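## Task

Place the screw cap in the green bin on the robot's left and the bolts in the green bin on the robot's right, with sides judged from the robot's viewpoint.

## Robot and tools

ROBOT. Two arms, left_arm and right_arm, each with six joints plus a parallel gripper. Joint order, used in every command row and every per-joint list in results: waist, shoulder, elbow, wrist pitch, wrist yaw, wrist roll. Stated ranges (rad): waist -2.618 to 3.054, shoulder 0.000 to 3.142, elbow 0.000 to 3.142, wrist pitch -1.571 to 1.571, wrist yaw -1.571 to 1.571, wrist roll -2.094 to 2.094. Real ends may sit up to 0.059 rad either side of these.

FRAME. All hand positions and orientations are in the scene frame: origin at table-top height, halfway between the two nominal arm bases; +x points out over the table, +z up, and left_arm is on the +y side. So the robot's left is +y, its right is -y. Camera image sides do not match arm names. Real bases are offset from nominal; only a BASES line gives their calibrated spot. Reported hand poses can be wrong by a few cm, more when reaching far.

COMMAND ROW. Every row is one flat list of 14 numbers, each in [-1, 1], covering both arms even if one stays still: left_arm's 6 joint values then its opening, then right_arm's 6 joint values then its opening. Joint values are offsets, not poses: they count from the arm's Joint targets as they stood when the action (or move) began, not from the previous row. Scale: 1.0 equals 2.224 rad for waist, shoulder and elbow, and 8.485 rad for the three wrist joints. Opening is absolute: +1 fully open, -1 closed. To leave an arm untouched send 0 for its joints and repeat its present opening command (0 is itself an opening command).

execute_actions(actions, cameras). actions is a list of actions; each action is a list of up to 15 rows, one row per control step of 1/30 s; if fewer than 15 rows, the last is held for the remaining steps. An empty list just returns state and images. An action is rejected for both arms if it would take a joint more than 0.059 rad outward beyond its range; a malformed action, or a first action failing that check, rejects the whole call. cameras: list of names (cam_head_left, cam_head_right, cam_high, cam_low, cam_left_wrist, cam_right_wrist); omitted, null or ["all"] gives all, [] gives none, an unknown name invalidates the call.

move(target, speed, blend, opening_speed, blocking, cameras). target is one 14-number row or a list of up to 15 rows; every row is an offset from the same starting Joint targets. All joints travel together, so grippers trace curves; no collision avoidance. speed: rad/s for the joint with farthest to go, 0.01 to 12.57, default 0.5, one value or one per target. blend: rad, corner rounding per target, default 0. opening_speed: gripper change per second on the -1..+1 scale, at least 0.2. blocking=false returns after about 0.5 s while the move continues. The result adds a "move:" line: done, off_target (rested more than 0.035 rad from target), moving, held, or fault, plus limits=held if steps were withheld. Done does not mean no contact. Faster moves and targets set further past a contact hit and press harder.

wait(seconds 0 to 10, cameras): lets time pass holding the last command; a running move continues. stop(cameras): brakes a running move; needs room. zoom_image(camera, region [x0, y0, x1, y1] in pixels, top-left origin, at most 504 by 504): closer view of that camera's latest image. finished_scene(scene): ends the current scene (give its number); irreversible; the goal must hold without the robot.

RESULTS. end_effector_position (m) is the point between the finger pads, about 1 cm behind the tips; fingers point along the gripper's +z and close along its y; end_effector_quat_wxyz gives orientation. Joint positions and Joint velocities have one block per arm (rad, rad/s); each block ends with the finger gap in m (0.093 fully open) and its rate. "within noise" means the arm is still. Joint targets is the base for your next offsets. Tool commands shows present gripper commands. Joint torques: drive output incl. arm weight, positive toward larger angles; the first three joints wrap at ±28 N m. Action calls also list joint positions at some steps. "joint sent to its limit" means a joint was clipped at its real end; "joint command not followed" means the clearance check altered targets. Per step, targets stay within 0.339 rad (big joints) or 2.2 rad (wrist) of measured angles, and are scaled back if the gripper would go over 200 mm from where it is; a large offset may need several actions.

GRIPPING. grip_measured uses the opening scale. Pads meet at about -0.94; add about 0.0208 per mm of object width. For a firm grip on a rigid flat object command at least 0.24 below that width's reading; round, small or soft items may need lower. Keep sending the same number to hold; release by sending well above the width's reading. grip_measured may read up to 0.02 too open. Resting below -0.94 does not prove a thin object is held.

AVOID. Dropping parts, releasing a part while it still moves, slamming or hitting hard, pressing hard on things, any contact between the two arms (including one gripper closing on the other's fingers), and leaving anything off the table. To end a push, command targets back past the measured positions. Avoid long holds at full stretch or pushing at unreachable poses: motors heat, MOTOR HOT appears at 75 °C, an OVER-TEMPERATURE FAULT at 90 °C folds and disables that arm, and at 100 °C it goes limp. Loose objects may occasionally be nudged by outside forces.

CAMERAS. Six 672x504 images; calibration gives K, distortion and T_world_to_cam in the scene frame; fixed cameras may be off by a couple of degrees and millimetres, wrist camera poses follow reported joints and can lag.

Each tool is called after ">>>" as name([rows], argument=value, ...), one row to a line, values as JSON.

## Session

>>> execute_actions(actions=[])

Scene clock: 0.00 s.
left_arm: end_effector_position=(+0.4126, +0.2150, +0.1260) grip_measured=+1.000 end_effector_quat_wxyz=(+0.482, +0.059, +0.860, -0.156) | right_arm: end_effector_position=(+0.3788, -0.4305, +0.1227) grip_measured=+1.000 end_effector_quat_wxyz=(+0.564, +0.238, +0.752, +0.244)
Joint positions: left_arm=[-0.054 1.354 0.591 0.233 0.282 -0.082 0.093] | right_arm=[-0.378 1.462 0.357 0.829 -0.46 0.591 0.093]
Joint velocities: within noise
Joint torques (N m): no reading
Heat: left arm: 33 °C; right arm: 31 °C.
Joint targets: left_arm=[-0.054 1.351 0.596 0.226 0.281 -0.082] | right_arm=[-0.378 1.457 0.365 0.834 -0.460 0.589]
Tool commands: left_gripper/opening=+1.0 right_gripper/opening=+1.0
camera_calibration:
cam_left_wrist: T_world_to_cam=[[-0.247805, -0.944149, 0.2172, 0.27707], [-0.808586, 0.0780657, -0.583176, 0.42932], [0.533649, -0.320139, -0.782771, 0.0275259], [0, 0, 0, 1]] pos_world=[0.401113, 0.236892, 0.211736]
cam_right_wrist: T_world_to_cam=[[-0.091803, -0.75132, -0.653521, -0.20494], [-0.651816, 0.541492, -0.530963, 0.579291], [0.7528, 0.377231, -0.539433, 0.0253139], [0, 0, 0, 1]] pos_world=[0.33972, -0.477206, 0.187304]

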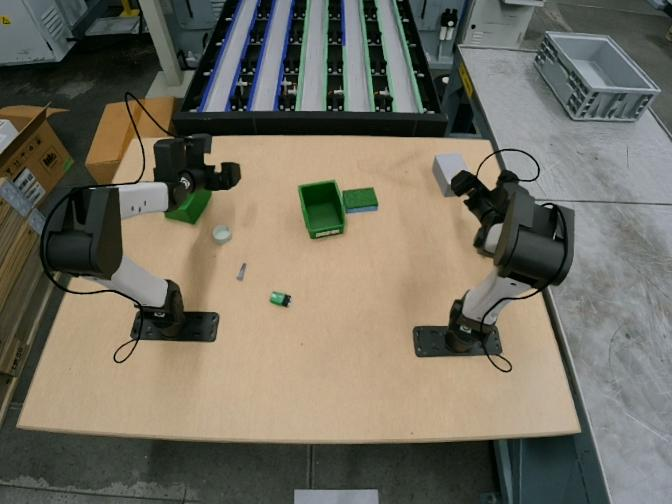

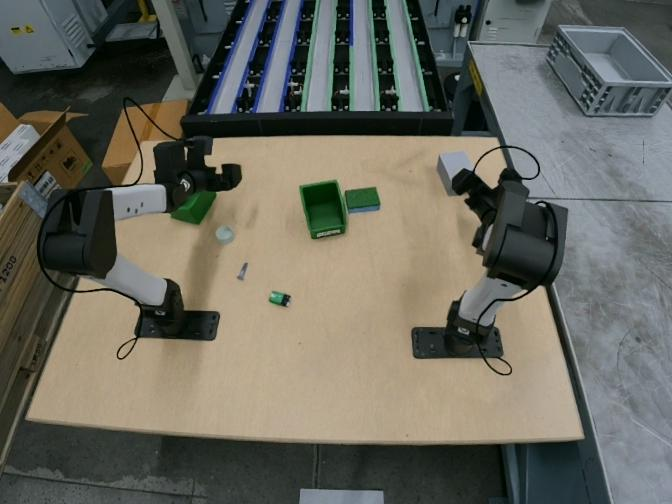

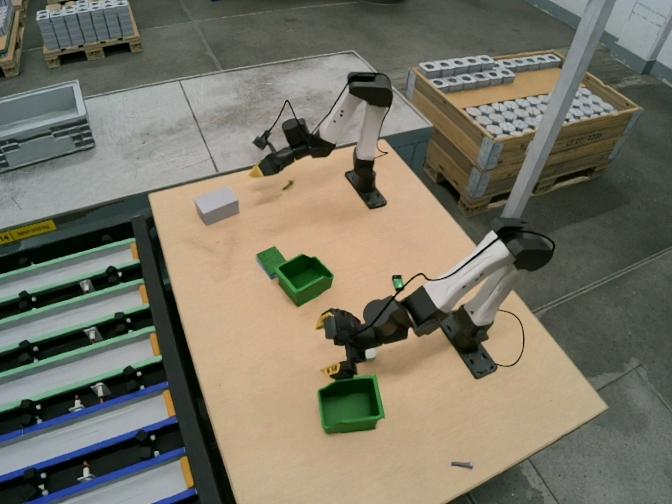

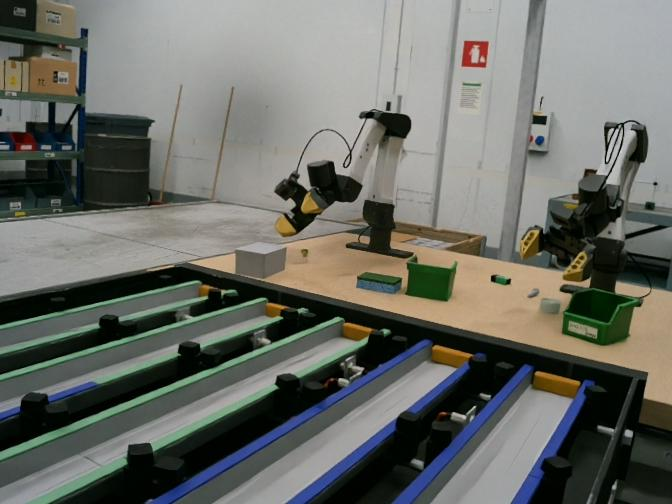

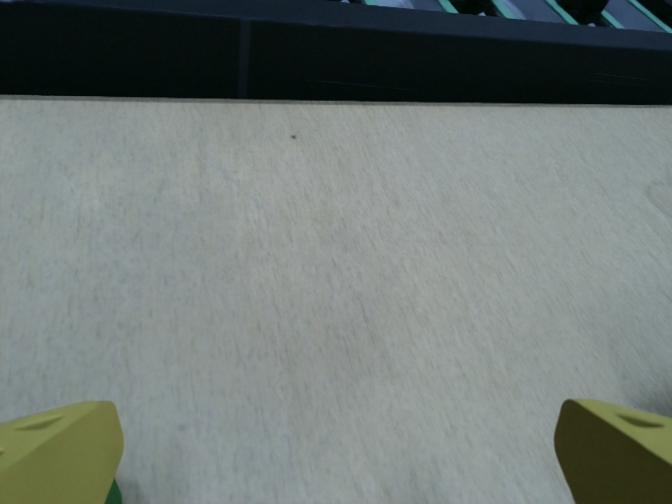

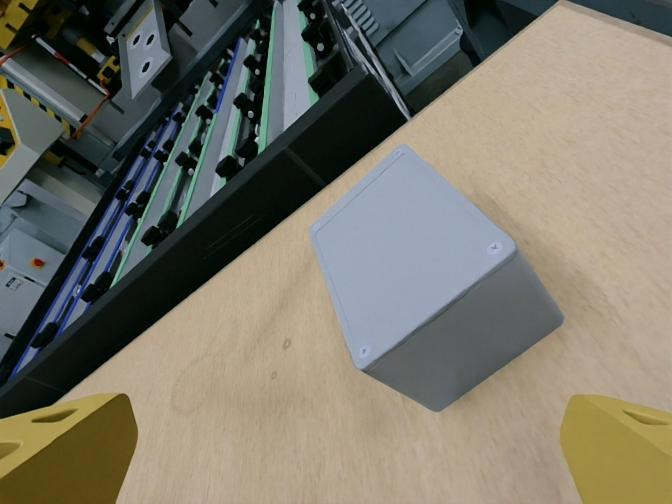

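>>> zoom_image(camera="cam_high", region=[240, 150, 360, 240])

>>> zoom_image(camera="cam_high", region=[290, 250, 500, 490])

>>> zoom_image(camera="cam_head_left", region=[40, 140, 360, 380])

>>> zoom_image(camera="cam_low", region=[220, 220, 660, 360])

>>> zoom_image(camera="cam_head_left", region=[420, 140, 570, 260])

Scaled by 4.200 from the camera's 672x504 image, which has a finer 960x720 frame.

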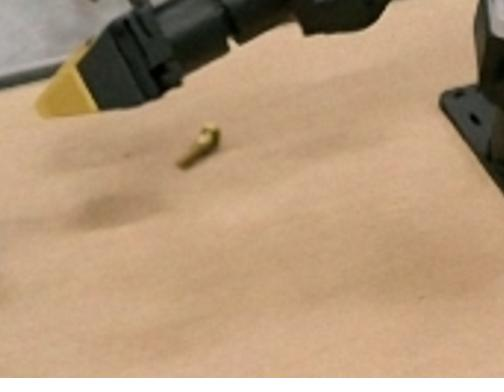

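Scaled by 2.100 from the camera's 672x504 image, which has a finer 960x720 frame.

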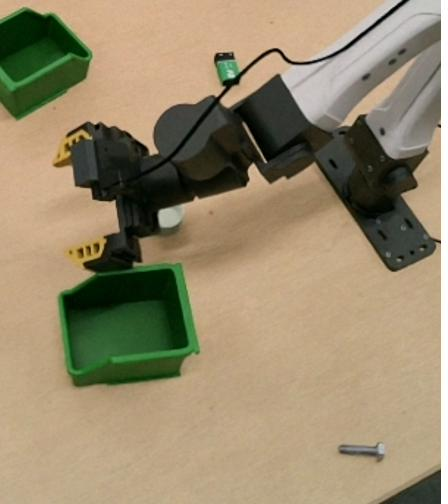

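Scaled by 1.575 from the camera's 672x504 image, which has a finer 960x720 frame.

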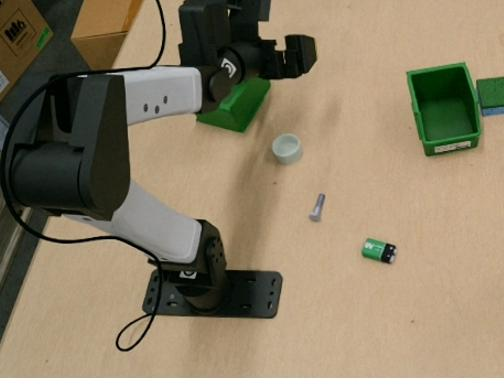

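Scaled by 1.145 from the camera's 672x504 image, which has a finer 960x720 frame.

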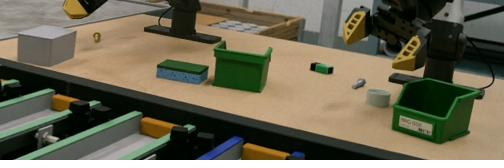

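Scaled by 3.360 from the camera's 672x504 image, which has a finer 960x720 frame.

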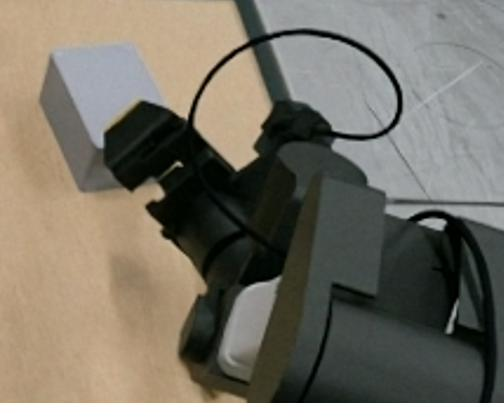

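>>> move([
  [0,0,0.3,-0.06,0,0,1,0,0,0.4,-0.06,0,0,1],
  [-0.0881,0.0922,0.3498,-0.1874,-0.0331,0.0097,1,0.071,0.0121,0.4227,-0.2594,0.0542,-0.0694,1],
], speed=1.2, blend=0.3)

Scene clock: 31.07 s.
left_arm: end_effector_position=(+0.2938, +0.2159, +0.1479) grip_measured=+1.000 end_effector_quat_wxyz=(+0.014, +0.118, +0.993, -0.007) | right_arm: end_effector_position=(+0.2534, -0.4180, +0.1468) grip_measured=+1.000 end_effector_quat_wxyz=(+0.016, +0.118, +0.993, +0.005)
Joint positions: left_arm=[-0.244 1.542 1.352 -1.351 0.01 -0.011 0.093] | right_arm=[-0.226 1.471 1.282 -1.35 -0.013 0.015 0.093]
Joint velocities: within noise
Joint torques (N m): left_arm=[-0.9 -4.01 8.29 0.31 -0.19 0.13] | right_arm=[0.7 -3.96 8.47 0.15 0.21 -0.22]
Heat: left arm: 39 °C; right arm: 33 °C.
Joint targets: left_arm=[-0.250 1.556 1.374 -1.365 0.000 0.000] | right_arm=[-0.221 1.484 1.305 -1.367 0.000 0.001]
move: done
camera_calibration:
cam_left_wrist: T_world_to_cam=[[-0.22677, -0.973905, 0.00914692, 0.274851], [-0.904017, 0.213972, 0.370093, 0.203617], [-0.362393, 0.0756568, -0.92895, 0.307782], [0, 0, 0, 1]] pos_world=[0.357939, 0.200825, 0.208043]
cam_right_wrist: T_world_to_cam=[[-0.258438, -0.96596, -0.0114257, -0.333158], [-0.878733, 0.230155, 0.41816, 0.291636], [-0.401296, 0.118109, -0.908302, 0.36621], [0, 0, 0, 1]] pos_world=[0.317128, -0.432191, 0.206872]

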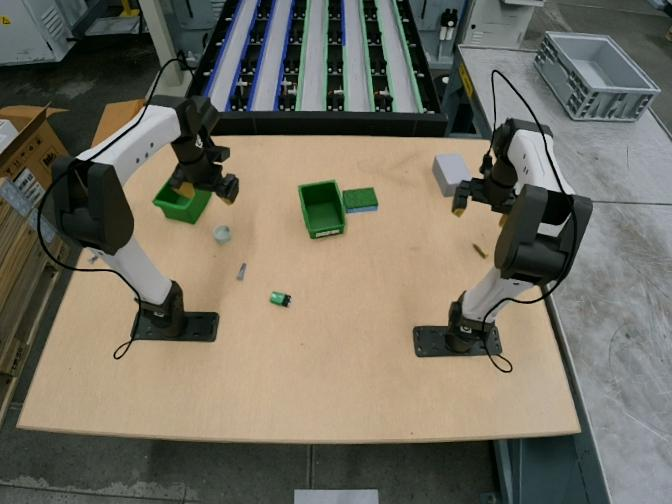

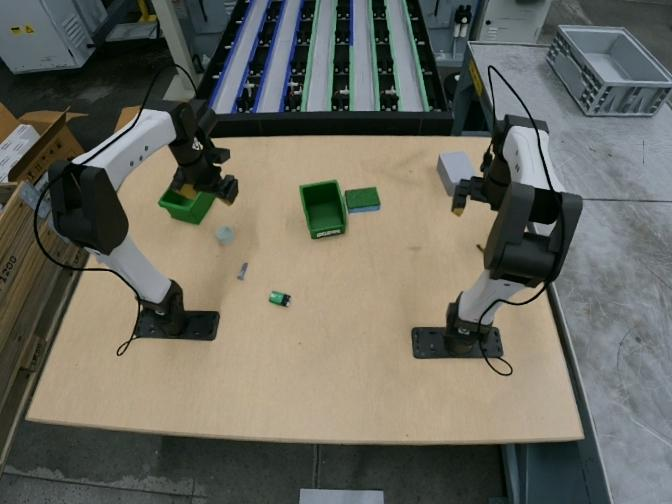

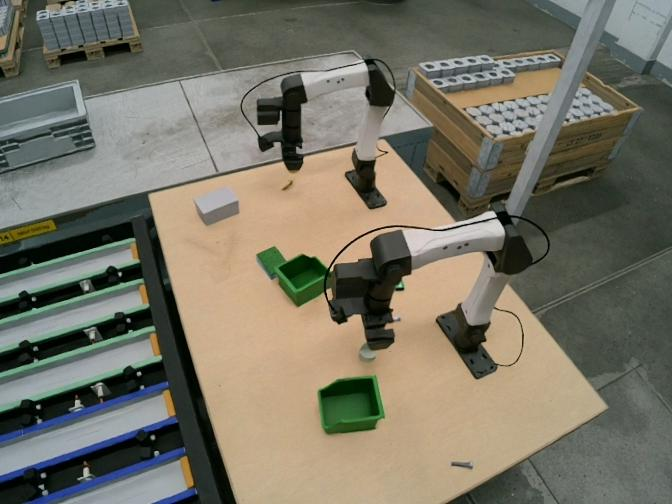

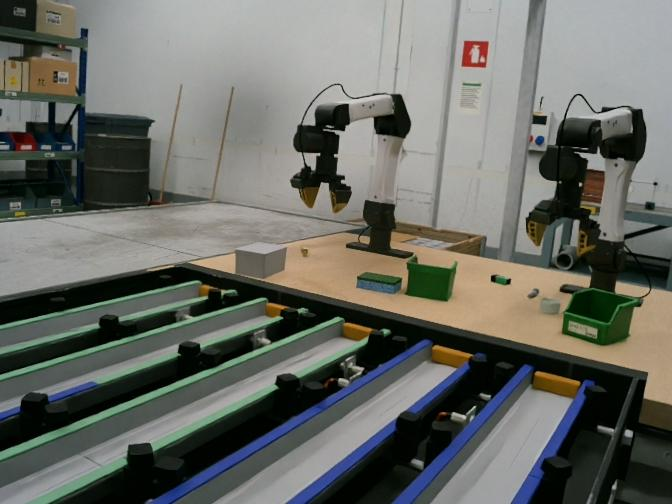

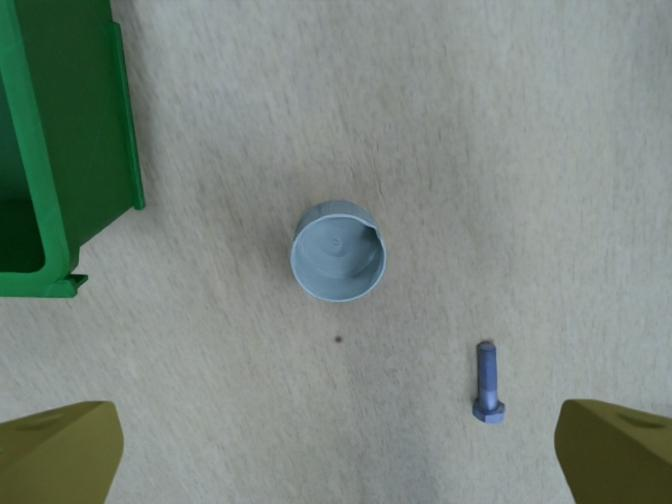

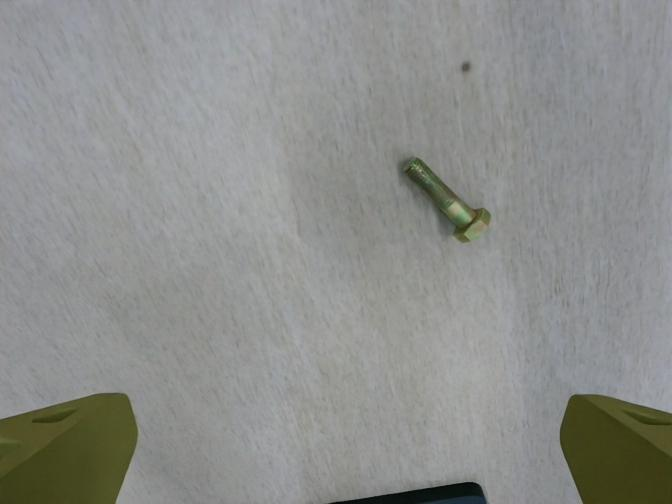

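>>> move(target=[-0.0067,0.0162,-0.1547,0.0407,0,0,0.45,-0.0976,0.0328,-0.1389,0.0407,0,-0.1168,-0.1], speed=0.9, cameras=["cam_left_wrist","cam_right_wrist"])

Scene clock: 51.73 s.
left_arm: end_effector_position=(+0.2853, +0.2143, +0.0606) grip_measured=+0.453 end_effector_quat_wxyz=(+0.000, +0.125, +0.992, -0.005) | right_arm: end_effector_position=(+0.2338, -0.4669, +0.0593) grip_measured=-0.097 end_effector_quat_wxyz=(-0.003, -0.270, +0.963, +0.009)
Joint positions: left_arm=[-0.258 1.579 1.039 -1.029 0.009 -0.011 0.067] | right_arm=[-0.433 1.546 1.001 -1.042 -0.009 -0.976 0.041]
Joint velocities: within noise
Joint torques (N m): left_arm=[-0.98 -4.21 5.48 0.49 -0.19 0.13] | right_arm=[-0.31 -4.37 5.71 0.45 0.09 -0.14]
Heat: left arm: 42 °C; right arm: 31 °C.
Joint targets: left_arm=[-0.265 1.592 1.030 -1.019 0.001 0.000] | right_arm=[-0.438 1.557 0.996 -1.021 0.000 -0.991]
move: done
camera_calibration:
cam_left_wrist: T_world_to_cam=[[-0.240584, -0.970593, 0.00828207, 0.275356], [-0.890545, 0.22412, 0.395852, 0.221007], [-0.386068, 0.0878601, -0.918277, 0.227223], [0, 0, 0, 1]] pos_world=[0.350787, 0.197763, 0.118887]
cam_right_wrist: T_world_to_cam=[[0.498286, -0.866865, -0.0159787, -0.516823], [-0.771571, -0.451765, 0.447869, -0.0230643], [-0.395461, -0.210838, -0.893956, 0.128851], [0, 0, 0, 1]] pos_world=[0.290686, -0.431269, 0.117259]
Images, in order (width x height): cam_left_wrist 672x504, cam_right_wrist 672x504.

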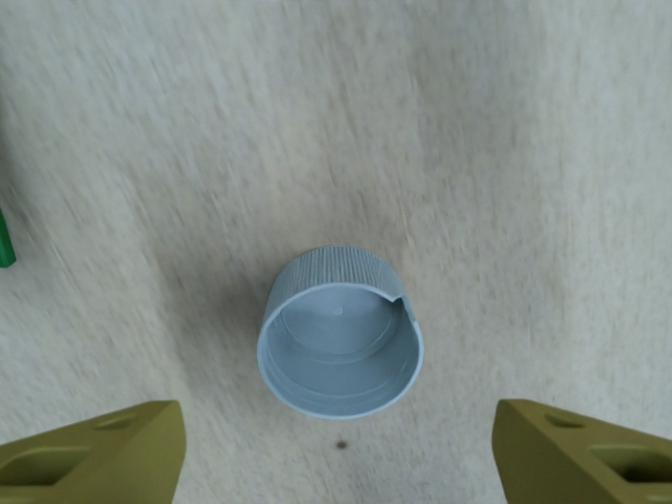

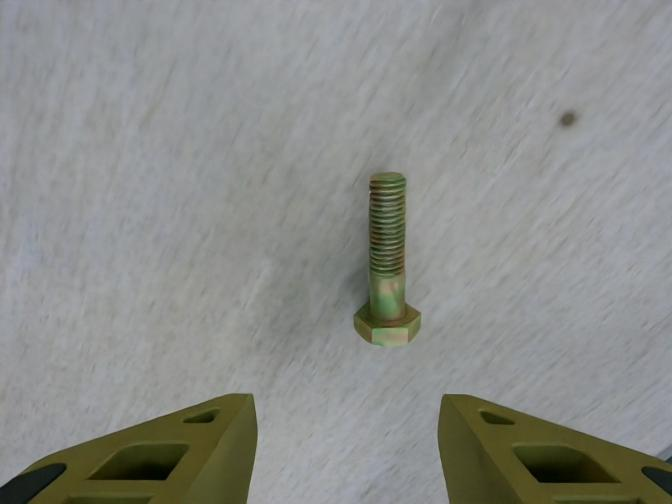

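>>> move([
  [0,0.0315,-0.0535,0.0219,0,0,0.45,-0.005,0.0459,-0.0418,0.0244,0,0,-0.1],
  [0,0.0315,-0.0535,0.0219,0,0,-0.28,-0.005,0.0459,-0.0418,0.0244,0,0,-1],
], opening_speed=1.2, cameras=["cam_left_wrist","cam_right_wrist"])

Scene clock: 61.63 s.
left_arm: end_effector_position=(+0.2840, +0.2147, +0.0153) grip_measured=-0.137 end_effector_quat_wxyz=(-0.002, +0.125, +0.992, -0.004) | right_arm: end_effector_position=(+0.2430, -0.4751, +0.0147) grip_measured=-0.727 end_effector_quat_wxyz=(+0.001, -0.266, +0.964, +0.001)
Joint positions: left_arm=[-0.258 1.65 0.918 -0.843 0.009 -0.011 0.039] | right_arm=[-0.442 1.645 0.911 -0.836 -0.002 -0.977 0.01]
Joint velocities: within noise
Joint torques (N m): left_arm=[-0.99 -4.48 5.19 0.47 -0.19 0.13] | right_arm=[-0.43 -4.68 5 0.47 0.01 -0.18]
Heat: left arm: 41 °C; right arm: 31 °C.
Joint targets: left_arm=[-0.265 1.662 0.911 -0.833 0.000 0.000] | right_arm=[-0.449 1.659 0.903 -0.814 0.000 -0.991]
move: done; target 2's new numbers were sent with right_arm's wrist pitch 0.060 rad from that target
camera_calibration:
cam_left_wrist: T_world_to_cam=[[-0.240594, -0.970595, 0.00779045, 0.275826], [-0.888393, 0.223437, 0.401041, 0.237131], [-0.390989, 0.089567, -0.916027, 0.186069], [0, 0, 0, 1]] pos_world=[0.349778, 0.198066, 0.0731961]
cam_right_wrist: T_world_to_cam=[[0.49181, -0.8707, 0.00199164, -0.529702], [-0.780591, -0.439897, 0.444035, 0.00824643], [-0.385745, -0.219936, -0.896007, 0.0843099], [0, 0, 0, 1]] pos_world=[0.299472, -0.439041, 0.0729355]
Images, in order (width x height): cam_left_wrist 672x504, cam_right_wrist 672x504.

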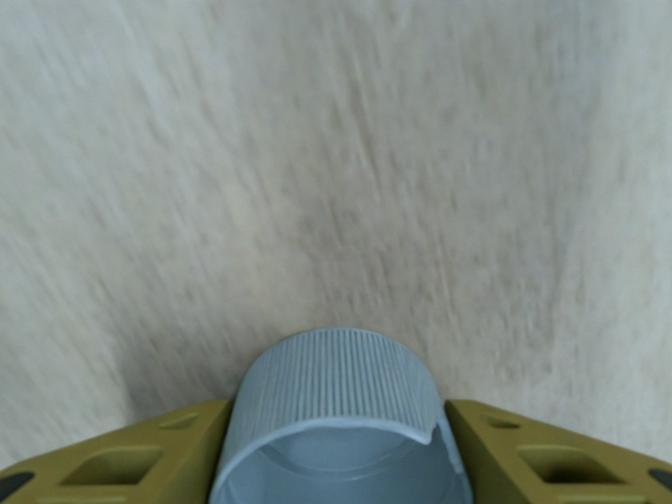

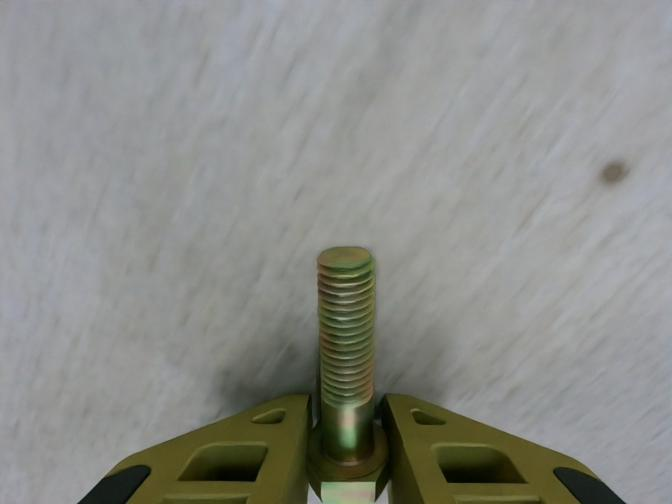

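>>> move([
  [0,0,0.2,-0.0524,0,0,-0.28,0,0,0.2,-0.0524,0,0,-1],
  [0.1888,0.1115,0.4177,-0.0751,0,0,-0.28,0.5238,0.1241,0.4146,-0.0125,0,0.1168,-1],
], speed=1.1, blend=0.1, cameras=["cam_left_wrist","cam_right_wrist","cam_high","cam_head_left"])

Scene clock: 74.17 s.
left_arm: end_effector_position=(+0.3888, +0.3372, +0.1643) grip_measured=-0.149 end_effector_quat_wxyz=(+0.021, -0.080, +0.997, -0.001) | right_arm: end_effector_position=(+0.3633, -0.0481, +0.1801) grip_measured=-0.744 end_effector_quat_wxyz=(+0.234, -0.350, +0.903, +0.088)
Joint positions: left_arm=[0.153 1.89 1.819 -1.457 0.006 -0.01 0.038] | right_arm=[0.719 1.918 1.8 -0.948 -0.002 -0.015 0.009]
Joint velocities: within noise
Joint torques (N m): left_arm=[-0.23 -6.27 8.18 0.33 -0.16 0.12] | right_arm=[-0.03 -7.65 9.58 1.61 0.07 0.09]
Heat: left arm: 41 °C; right arm: 32 °C.
Joint targets: left_arm=[0.155 1.910 1.840 -1.471 0.000 0.000] | right_arm=[0.716 1.935 1.825 -0.921 0.000 0.001]
move: done
camera_calibration:
cam_left_wrist: T_world_to_cam=[[0.167221, -0.985906, 0.0051124, 0.265778], [-0.920484, -0.154263, 0.359043, 0.389844], [-0.353194, -0.0647455, -0.933307, 0.392744], [0, 0, 0, 1]] pos_world=[0.453117, 0.347599, 0.225221]
cam_right_wrist: T_world_to_cam=[[0.655063, -0.755562, -0.00442328, -0.270114], [-0.755032, -0.654359, -0.0417139, 0.284424], [0.028623, 0.030665, -0.99912, 0.252904], [0, 0, 0, 1]] pos_world=[0.384452, -0.0257273, 0.263351]
Images, in order (width x height): cam_head_left 672x504, cam_high 672x504, cam_left_wrist 672x504, cam_right_wrist 672x504.

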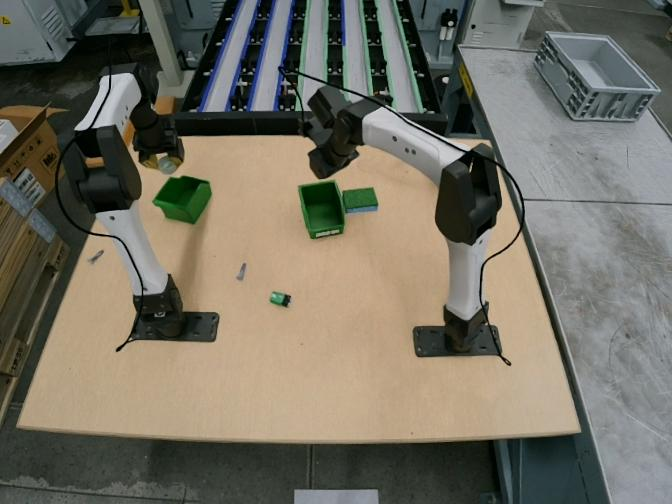

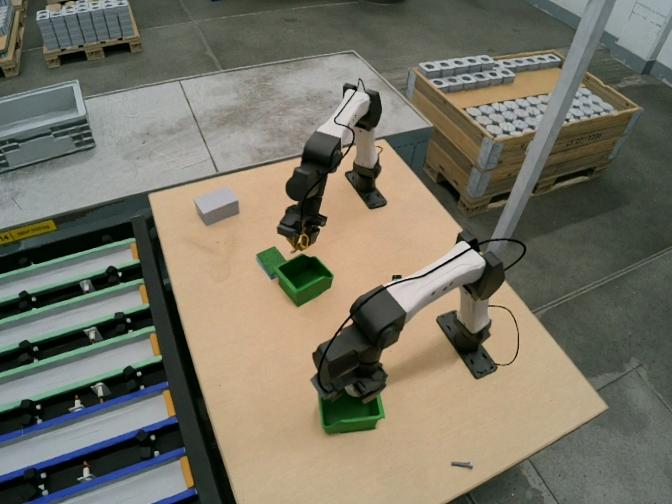

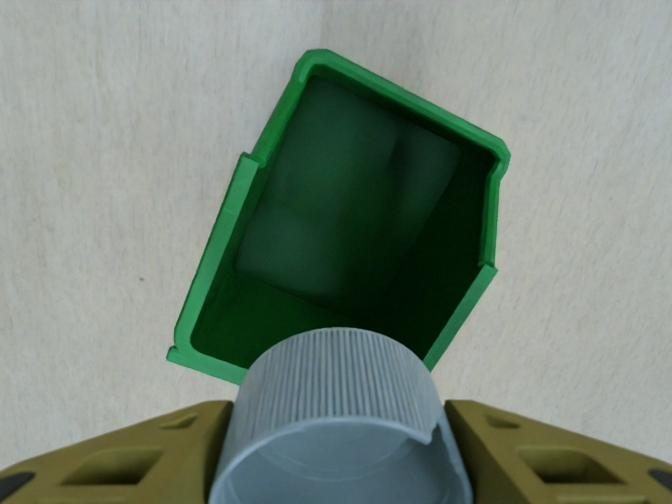

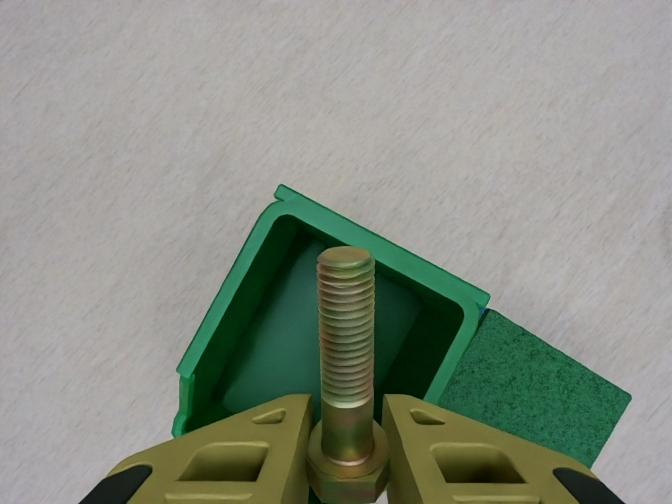

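>>> move([
  [-0.0076,0,0,0,0,-0.1355,-0.28,0.0117,0,0,0,0,-0.1273,-1],
  [-0.0076,0.035,-0.1,0.033,0,-0.1355,-0.28,0.0117,0.08,-0.0272,-0.006,0,-0.1273,-1],
], speed=0.9, blend=0.1, cameras=["cam_left_wrist","cam_right_wrist","cam_high"])

Scene clock: 111.07 s.
left_arm: end_effector_position=(+0.4055, +0.3365, +0.0828) grip_measured=-0.149 end_effector_quat_wxyz=(+0.003, -0.597, +0.802, -0.005) | right_arm: end_effector_position=(+0.3500, -0.0487, +0.0768) grip_measured=-0.744 end_effector_quat_wxyz=(-0.124, +0.779, -0.614, +0.019)
Joint positions: left_arm=[0.145 1.981 1.62 -1.2 0.006 -1.137 0.038] | right_arm=[0.737 2.112 1.759 -0.966 -0.002 -1.066 0.009]
Joint velocities: within noise
Joint torques (N m): left_arm=[-0.98 -8.01 6.17 0.45 -0.21 -0.11] | right_arm=[0.75 -9.81 7.32 0.72 0.03 -0.17]
Heat: left arm: 43 °C; right arm: 35 °C.
Joint targets: left_arm=[0.138 1.988 1.617 -1.191 0.000 -1.150] | right_arm=[0.742 2.113 1.765 -0.971 0.000 -1.080]
move: done
camera_calibration:
cam_left_wrist: T_world_to_cam=[[0.959877, -0.280238, 0.0101575, -0.296483], [-0.260907, -0.879215, 0.398633, 0.407489], [-0.102782, -0.385289, -0.917054, 0.327485], [0, 0, 0, 1]] pos_world=[0.424564, 0.401361, 0.140894]
cam_right_wrist: T_world_to_cam=[[0.957258, 0.191477, 0.216779, -0.338859], [0.116429, -0.941184, 0.317202, -0.0768471], [0.264766, -0.278405, -0.92325, 0.0465947], [0, 0, 0, 1]] pos_world=[0.320986, 0.00552881, 0.140852]
Images, in order (width x height): cam_high 672x504, cam_left_wrist 672x504, cam_right_wrist 672x504.

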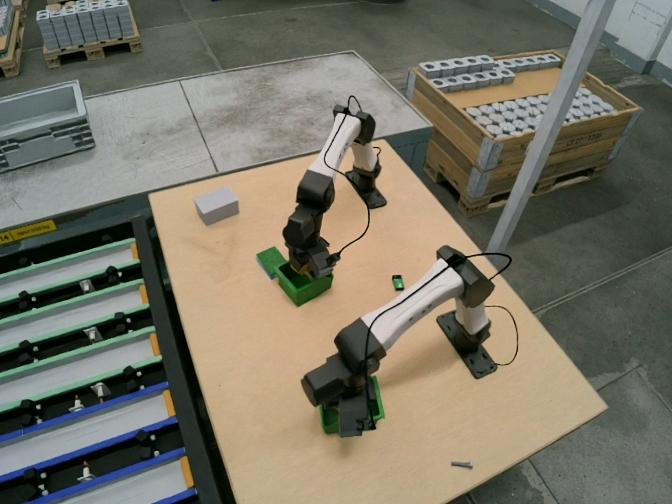

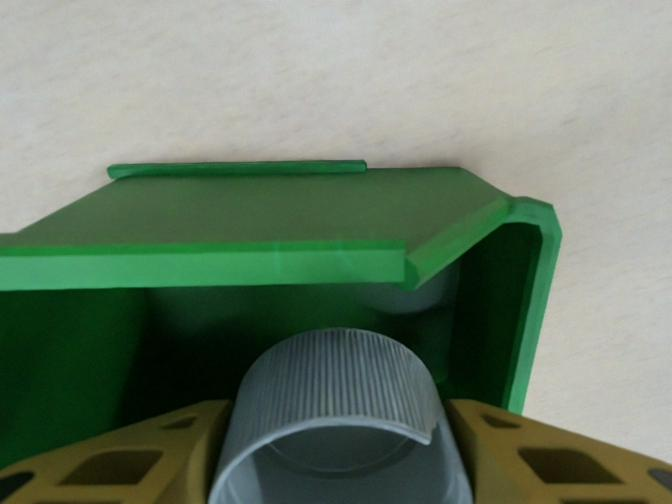

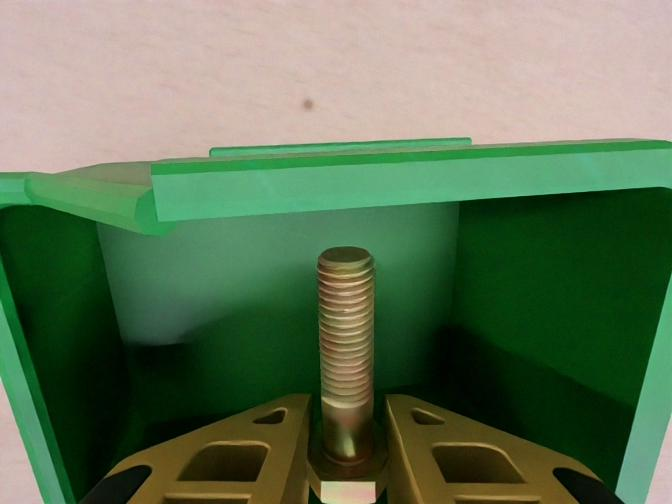

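>>> move(target=[0,0.0166,-0.0841,0.0249,0,0,-0.28,0.004,0.0418,-0.0274,0.0101,0,0,-1], speed=0.35, cameras=["cam_left_wrist","cam_right_wrist","cam_high"])

Scene clock: 128.40 s.
left_arm: end_effector_position=(+0.4007, +0.3358, +0.0285) grip_measured=-0.149 end_effector_quat_wxyz=(+0.004, -0.597, +0.802, -0.005) | right_arm: end_effector_position=(+0.3427, -0.0499, +0.0285) grip_measured=-0.744 end_effector_quat_wxyz=(-0.087, +0.785, -0.613, +0.013)
Joint positions: left_arm=[0.145 2.008 1.438 -0.989 0.006 -1.137 0.038] | right_arm=[0.746 2.191 1.706 -0.909 -0.002 -1.066 0.009]
Joint velocities: within noise
Joint torques (N m): left_arm=[-0.98 -7.21 5.53 0.45 -0.21 -0.11] | right_arm=[0.65 -9.24 6.28 0.84 0.01 -0.15]
Heat: left arm: 43 °C; right arm: 36 °C.
Joint targets: left_arm=[0.138 2.025 1.431 -0.979 0.000 -1.149] | right_arm=[0.751 2.206 1.703 -0.886 0.000 -1.080]
move: done
camera_calibration:
cam_left_wrist: T_world_to_cam=[[0.959847, -0.280272, 0.0118979, -0.291621], [-0.261684, -0.879295, 0.397947, 0.427734], [-0.101072, -0.385082, -0.917331, 0.27628], [0, 0, 0, 1]] pos_world=[0.419767, 0.400761, 0.0866945]
cam_right_wrist: T_world_to_cam=[[0.96572, 0.20936, 0.153469, -0.321382], [0.143224, -0.922813, 0.357636, -0.0711702], [0.216498, -0.323396, -0.921164, 0.0177207], [0, 0, 0, 1]] pos_world=[0.316722, 0.00733861, 0.091099]
Images, in order (width x height): cam_high 672x504, cam_left_wrist 672x504, cam_right_wrist 672x504.

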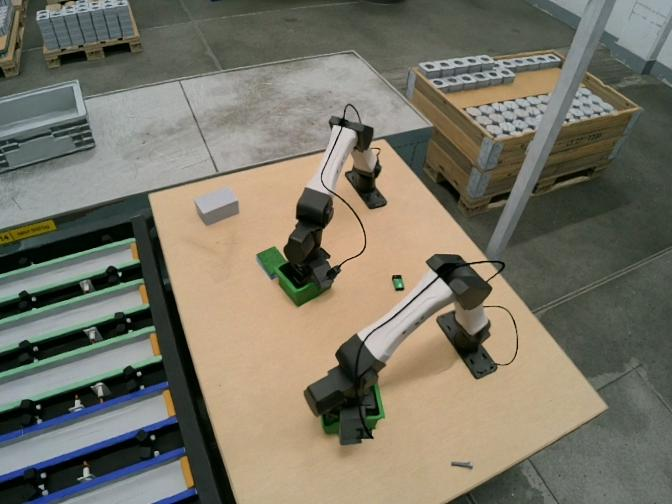

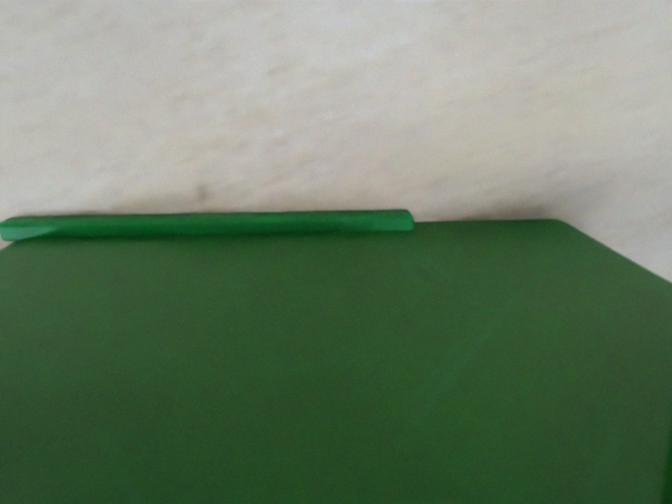

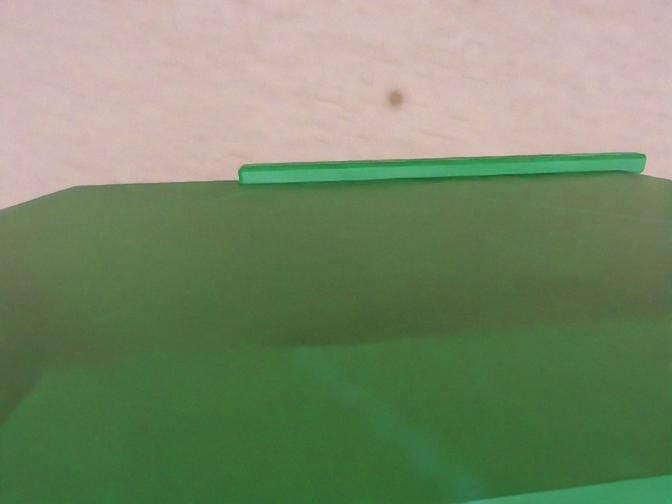

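>>> move([
  [0,0.007,0,0.0018,0,0,-0.28,0,0.005,0,0.0013,0,0,-1],
  [0,0.007,0,0.0018,0,0,0.1,0,0.005,0,0.0013,0,0,-0.5],
], opening_speed=0.8, cameras=[])

Scene clock: 134.37 s.
left_arm: end_effector_position=(+0.4035, +0.3362, +0.0243) grip_measured=+0.097 end_effector_quat_wxyz=(+0.006, -0.597, +0.802, -0.006) | right_arm: end_effector_position=(+0.3444, -0.0484, +0.0256) grip_measured=-0.503 end_effector_quat_wxyz=(-0.090, +0.785, -0.613, +0.013)
Joint positions: left_arm=[0.145 2.02 1.438 -0.973 0.006 -1.138 0.05] | right_arm=[0.746 2.199 1.706 -0.896 -0.002 -1.066 0.021]
Joint velocities: within noise
Joint torques (N m): left_arm=[-0.99 -6.99 5.52 0.47 -0.21 -0.11] | right_arm=[0.72 -8.85 6.27 0.84 -0.02 -0.16]
Heat: left arm: 42 °C; right arm: 36 °C.
Joint targets: left_arm=[0.138 2.040 1.431 -0.964 0.000 -1.150] | right_arm=[0.751 2.217 1.703 -0.875 0.000 -1.080]
move: done
No camera images: "cameras" was empty.

>>> move([
  [0,-0.0234,0.0836,-0.0268,0,0,0.1,0,-0.0468,0.0279,-0.0113,0,0,-0.5],
  [0,-0.0585,0.1839,-0.0598,0,0,0.1,0,-0.1268,0.0549,-0.0054,0,0,-0.5],
  [-0.3934,-0.3156,-0.2788,-0.0107,0,0.0593,0.1,-0.3377,-0.25,0.0,-0.0054,0,0.1273,-0.5],
], speed=[0.6,0.8,1.1], blend=0.08)

Scene clock: 154.93 s.
left_arm: end_effector_position=(+0.1771, +0.1514, +0.0553) grip_measured=+0.097 end_effector_quat_wxyz=(-0.013, +0.039, +0.999, +0.009) | right_arm: end_effector_position=(+0.4487, -0.3651, +0.2493) grip_measured=-0.503 end_effector_quat_wxyz=(+0.323, -0.006, +0.946, -0.002)
Joint positions: left_arm=[-0.731 1.355 0.818 -1.064 0.003 -0.657 0.05] | right_arm=[-0.006 1.688 1.71 -0.934 0 -0.015 0.021]
Joint velocities: within noise
Joint torques (N m): left_arm=[-0.9 -4.75 5.52 0.4 -0.17 0.12] | right_arm=[0.7 -9.51 6.69 1.73 0.05 0.08]
Heat: left arm: 41 °C; right arm: 38 °C.
Joint targets: left_arm=[-0.737 1.339 0.810 -1.055 0.000 -0.646] | right_arm=[0.000 1.661 1.704 -0.921 0.000 0.001]
move: done
camera_calibration:
cam_left_wrist: T_world_to_cam=[[-0.0695986, -0.997417, -0.0177445, 0.163523], [-0.905219, 0.0556702, 0.421284, 0.167439], [-0.419208, 0.0453834, -0.906755, 0.19779], [0, 0, 0, 1]] pos_world=[0.245865, 0.144803, 0.111709]
cam_right_wrist: T_world_to_cam=[[-0.0112623, -0.999928, -0.00418976, -0.3555], [-0.980733, 0.0118631, -0.194991, 0.52711], [0.195027, 0.001913, -0.980796, 0.239581], [0, 0, 0, 1]] pos_world=[0.466226, -0.362186, 0.336272]

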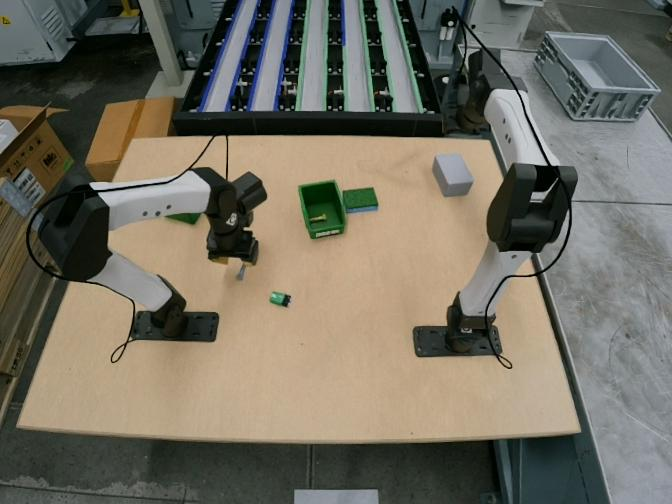

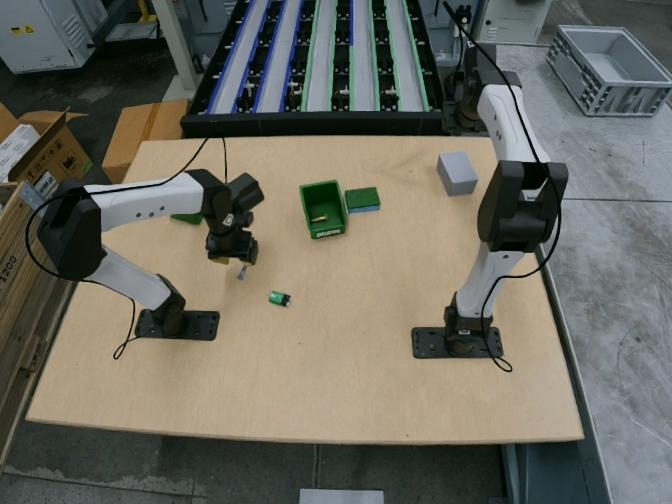

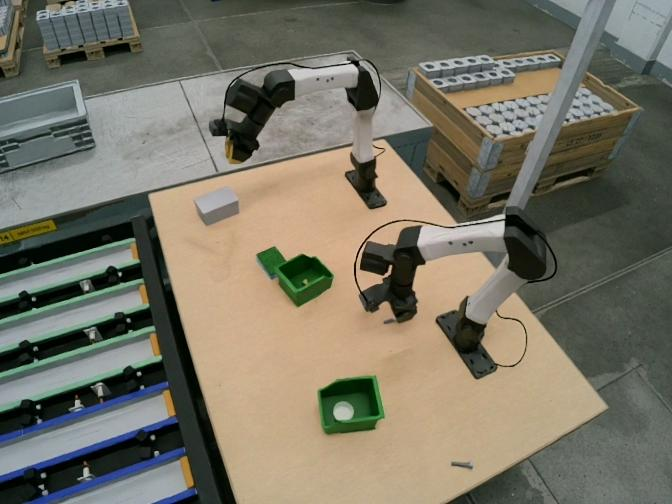

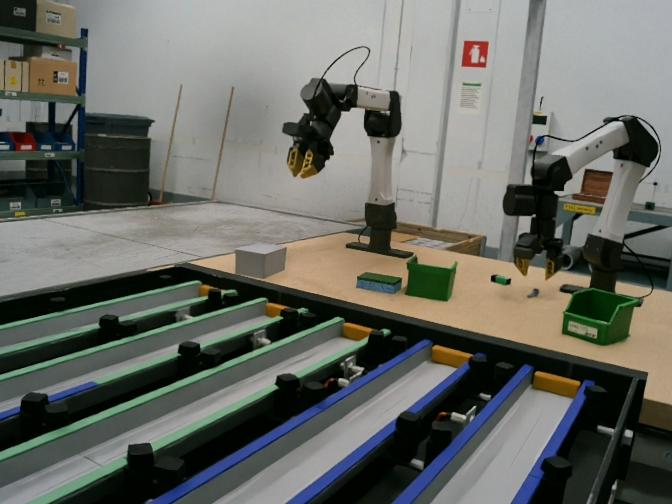

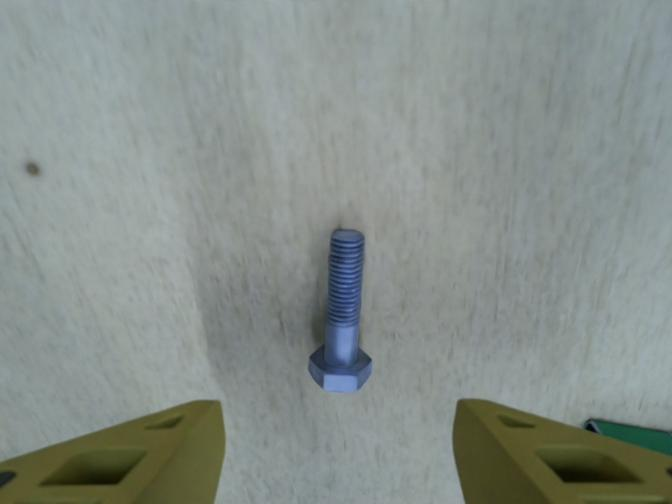

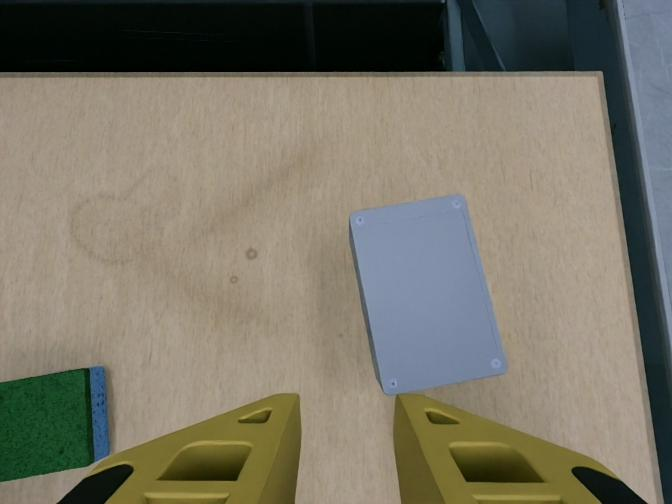

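>>> move([
  [-0.0076,0.0301,-0.0652,0.0256,0,0,-0.2,0,0,0,0,0,0,-0.5],
  [-0.0076,0.0301,-0.0652,0.0256,0,0,-1,0,0,0,0,0,0,-0.5],
], opening_speed=1.2, cameras=["cam_left_wrist"])

Scene clock: 166.80 s.
left_arm: end_effector_position=(+0.1753, +0.1489, +0.0140) grip_measured=-0.888 end_effector_quat_wxyz=(-0.001, +0.047, +0.999, -0.001) | right_arm: end_effector_position=(+0.4487, -0.3651, +0.2493) grip_measured=-0.503 end_effector_quat_wxyz=(+0.323, -0.006, +0.946, -0.002)
Joint positions: left_arm=[-0.747 1.396 0.673 -0.847 0.003 -0.657 0.003] | right_arm=[-0.006 1.688 1.71 -0.934 0 -0.014 0.021]
Joint velocities: within noise
Joint torques (N m): left_arm=[-0.98 -2.67 5.2 0.47 -0.17 0.12] | right_arm=[0.84 -9.5 6.68 1.74 0.05 0.11]
Heat: left arm: 41 °C; right arm: 39 °C.
Joint targets: left_arm=[-0.754 1.405 0.665 -0.838 0.000 -0.646] | right_arm=[0.000 1.661 1.704 -0.921 0.000 0.000]
move: done
camera_calibration:
cam_left_wrist: T_world_to_cam=[[-0.0857449, -0.996315, 0.00180029, 0.162552], [-0.913663, 0.079352, 0.398651, 0.1817], [-0.397325, 0.0325374, -0.917101, 0.157904], [0, 0, 0, 1]] pos_world=[0.242689, 0.142397, 0.0720861]
Images, in order (width x height): cam_left_wrist 672x504.

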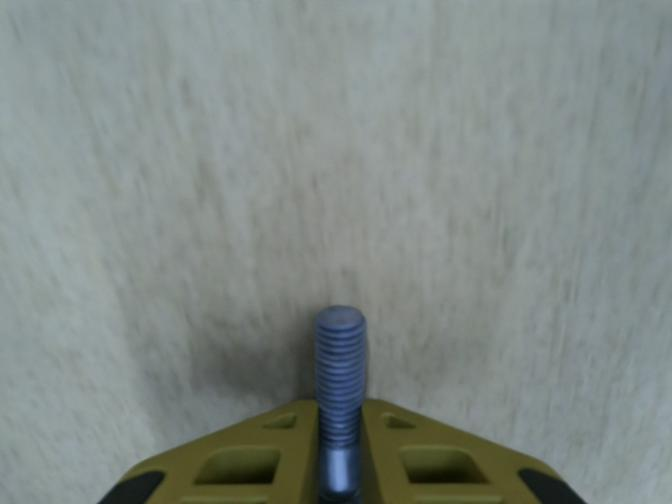

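>>> move([
  [0,0,0.2,-0.0524,0,0,-1,0,0,0,0,0,0,-0.5],
  [-0.0261,0.3485,0.7262,-0.0733,0,0.1351,-1,0,0,0,0,0,0,-0.5],
], speed=1.2, blend=0.1, cameras=["cam_left_wrist"])

Scene clock: 178.33 s.
left_arm: end_effector_position=(+0.3467, -0.0479, +0.1795) grip_measured=-0.904 end_effector_quat_wxyz=(+0.108, +0.601, +0.792, -0.019) | right_arm: end_effector_position=(+0.4487, -0.3651, +0.2493) grip_measured=-0.503 end_effector_quat_wxyz=(+0.323, -0.006, +0.946, -0.002)
Joint positions: left_arm=[-0.806 2.162 2.258 -1.447 0.003 0.488 0.002] | right_arm=[-0.006 1.688 1.71 -0.934 0 -0.014 0.021]
Joint velocities: within noise
Joint torques (N m): left_arm=[-0.9 -8.32 8.34 0.72 -0.11 0.12] | right_arm=[0.76 -9.51 6.69 1.74 0.04 0.09]
Heat: left arm: 41 °C; right arm: 39 °C.
Joint targets: left_arm=[-0.812 2.181 2.281 -1.459 0.000 0.500] | right_arm=[0.000 1.661 1.704 -0.921 0.000 0.000]
move: done
camera_calibration:
cam_left_wrist: T_world_to_cam=[[-0.953147, -0.28561, -0.0996835, 0.333914], [-0.30069, 0.930564, 0.208895, 0.150203], [0.0330992, 0.229082, -0.972844, 0.254409], [0, 0, 0, 1]] pos_world=[0.355013, -0.102685, 0.249409]
Images, in order (width x height): cam_left_wrist 672x504.

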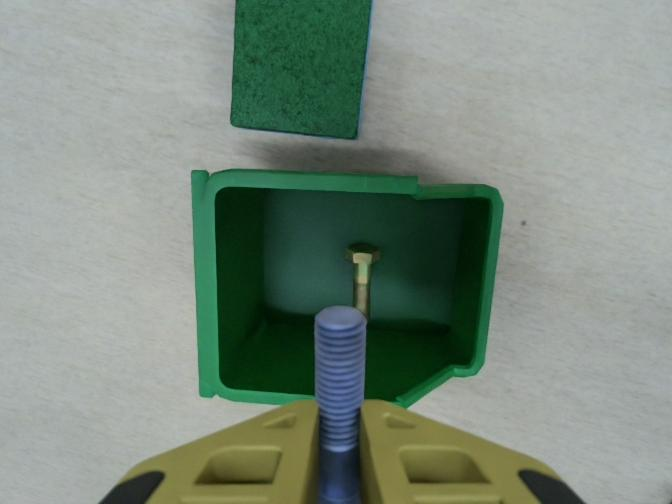

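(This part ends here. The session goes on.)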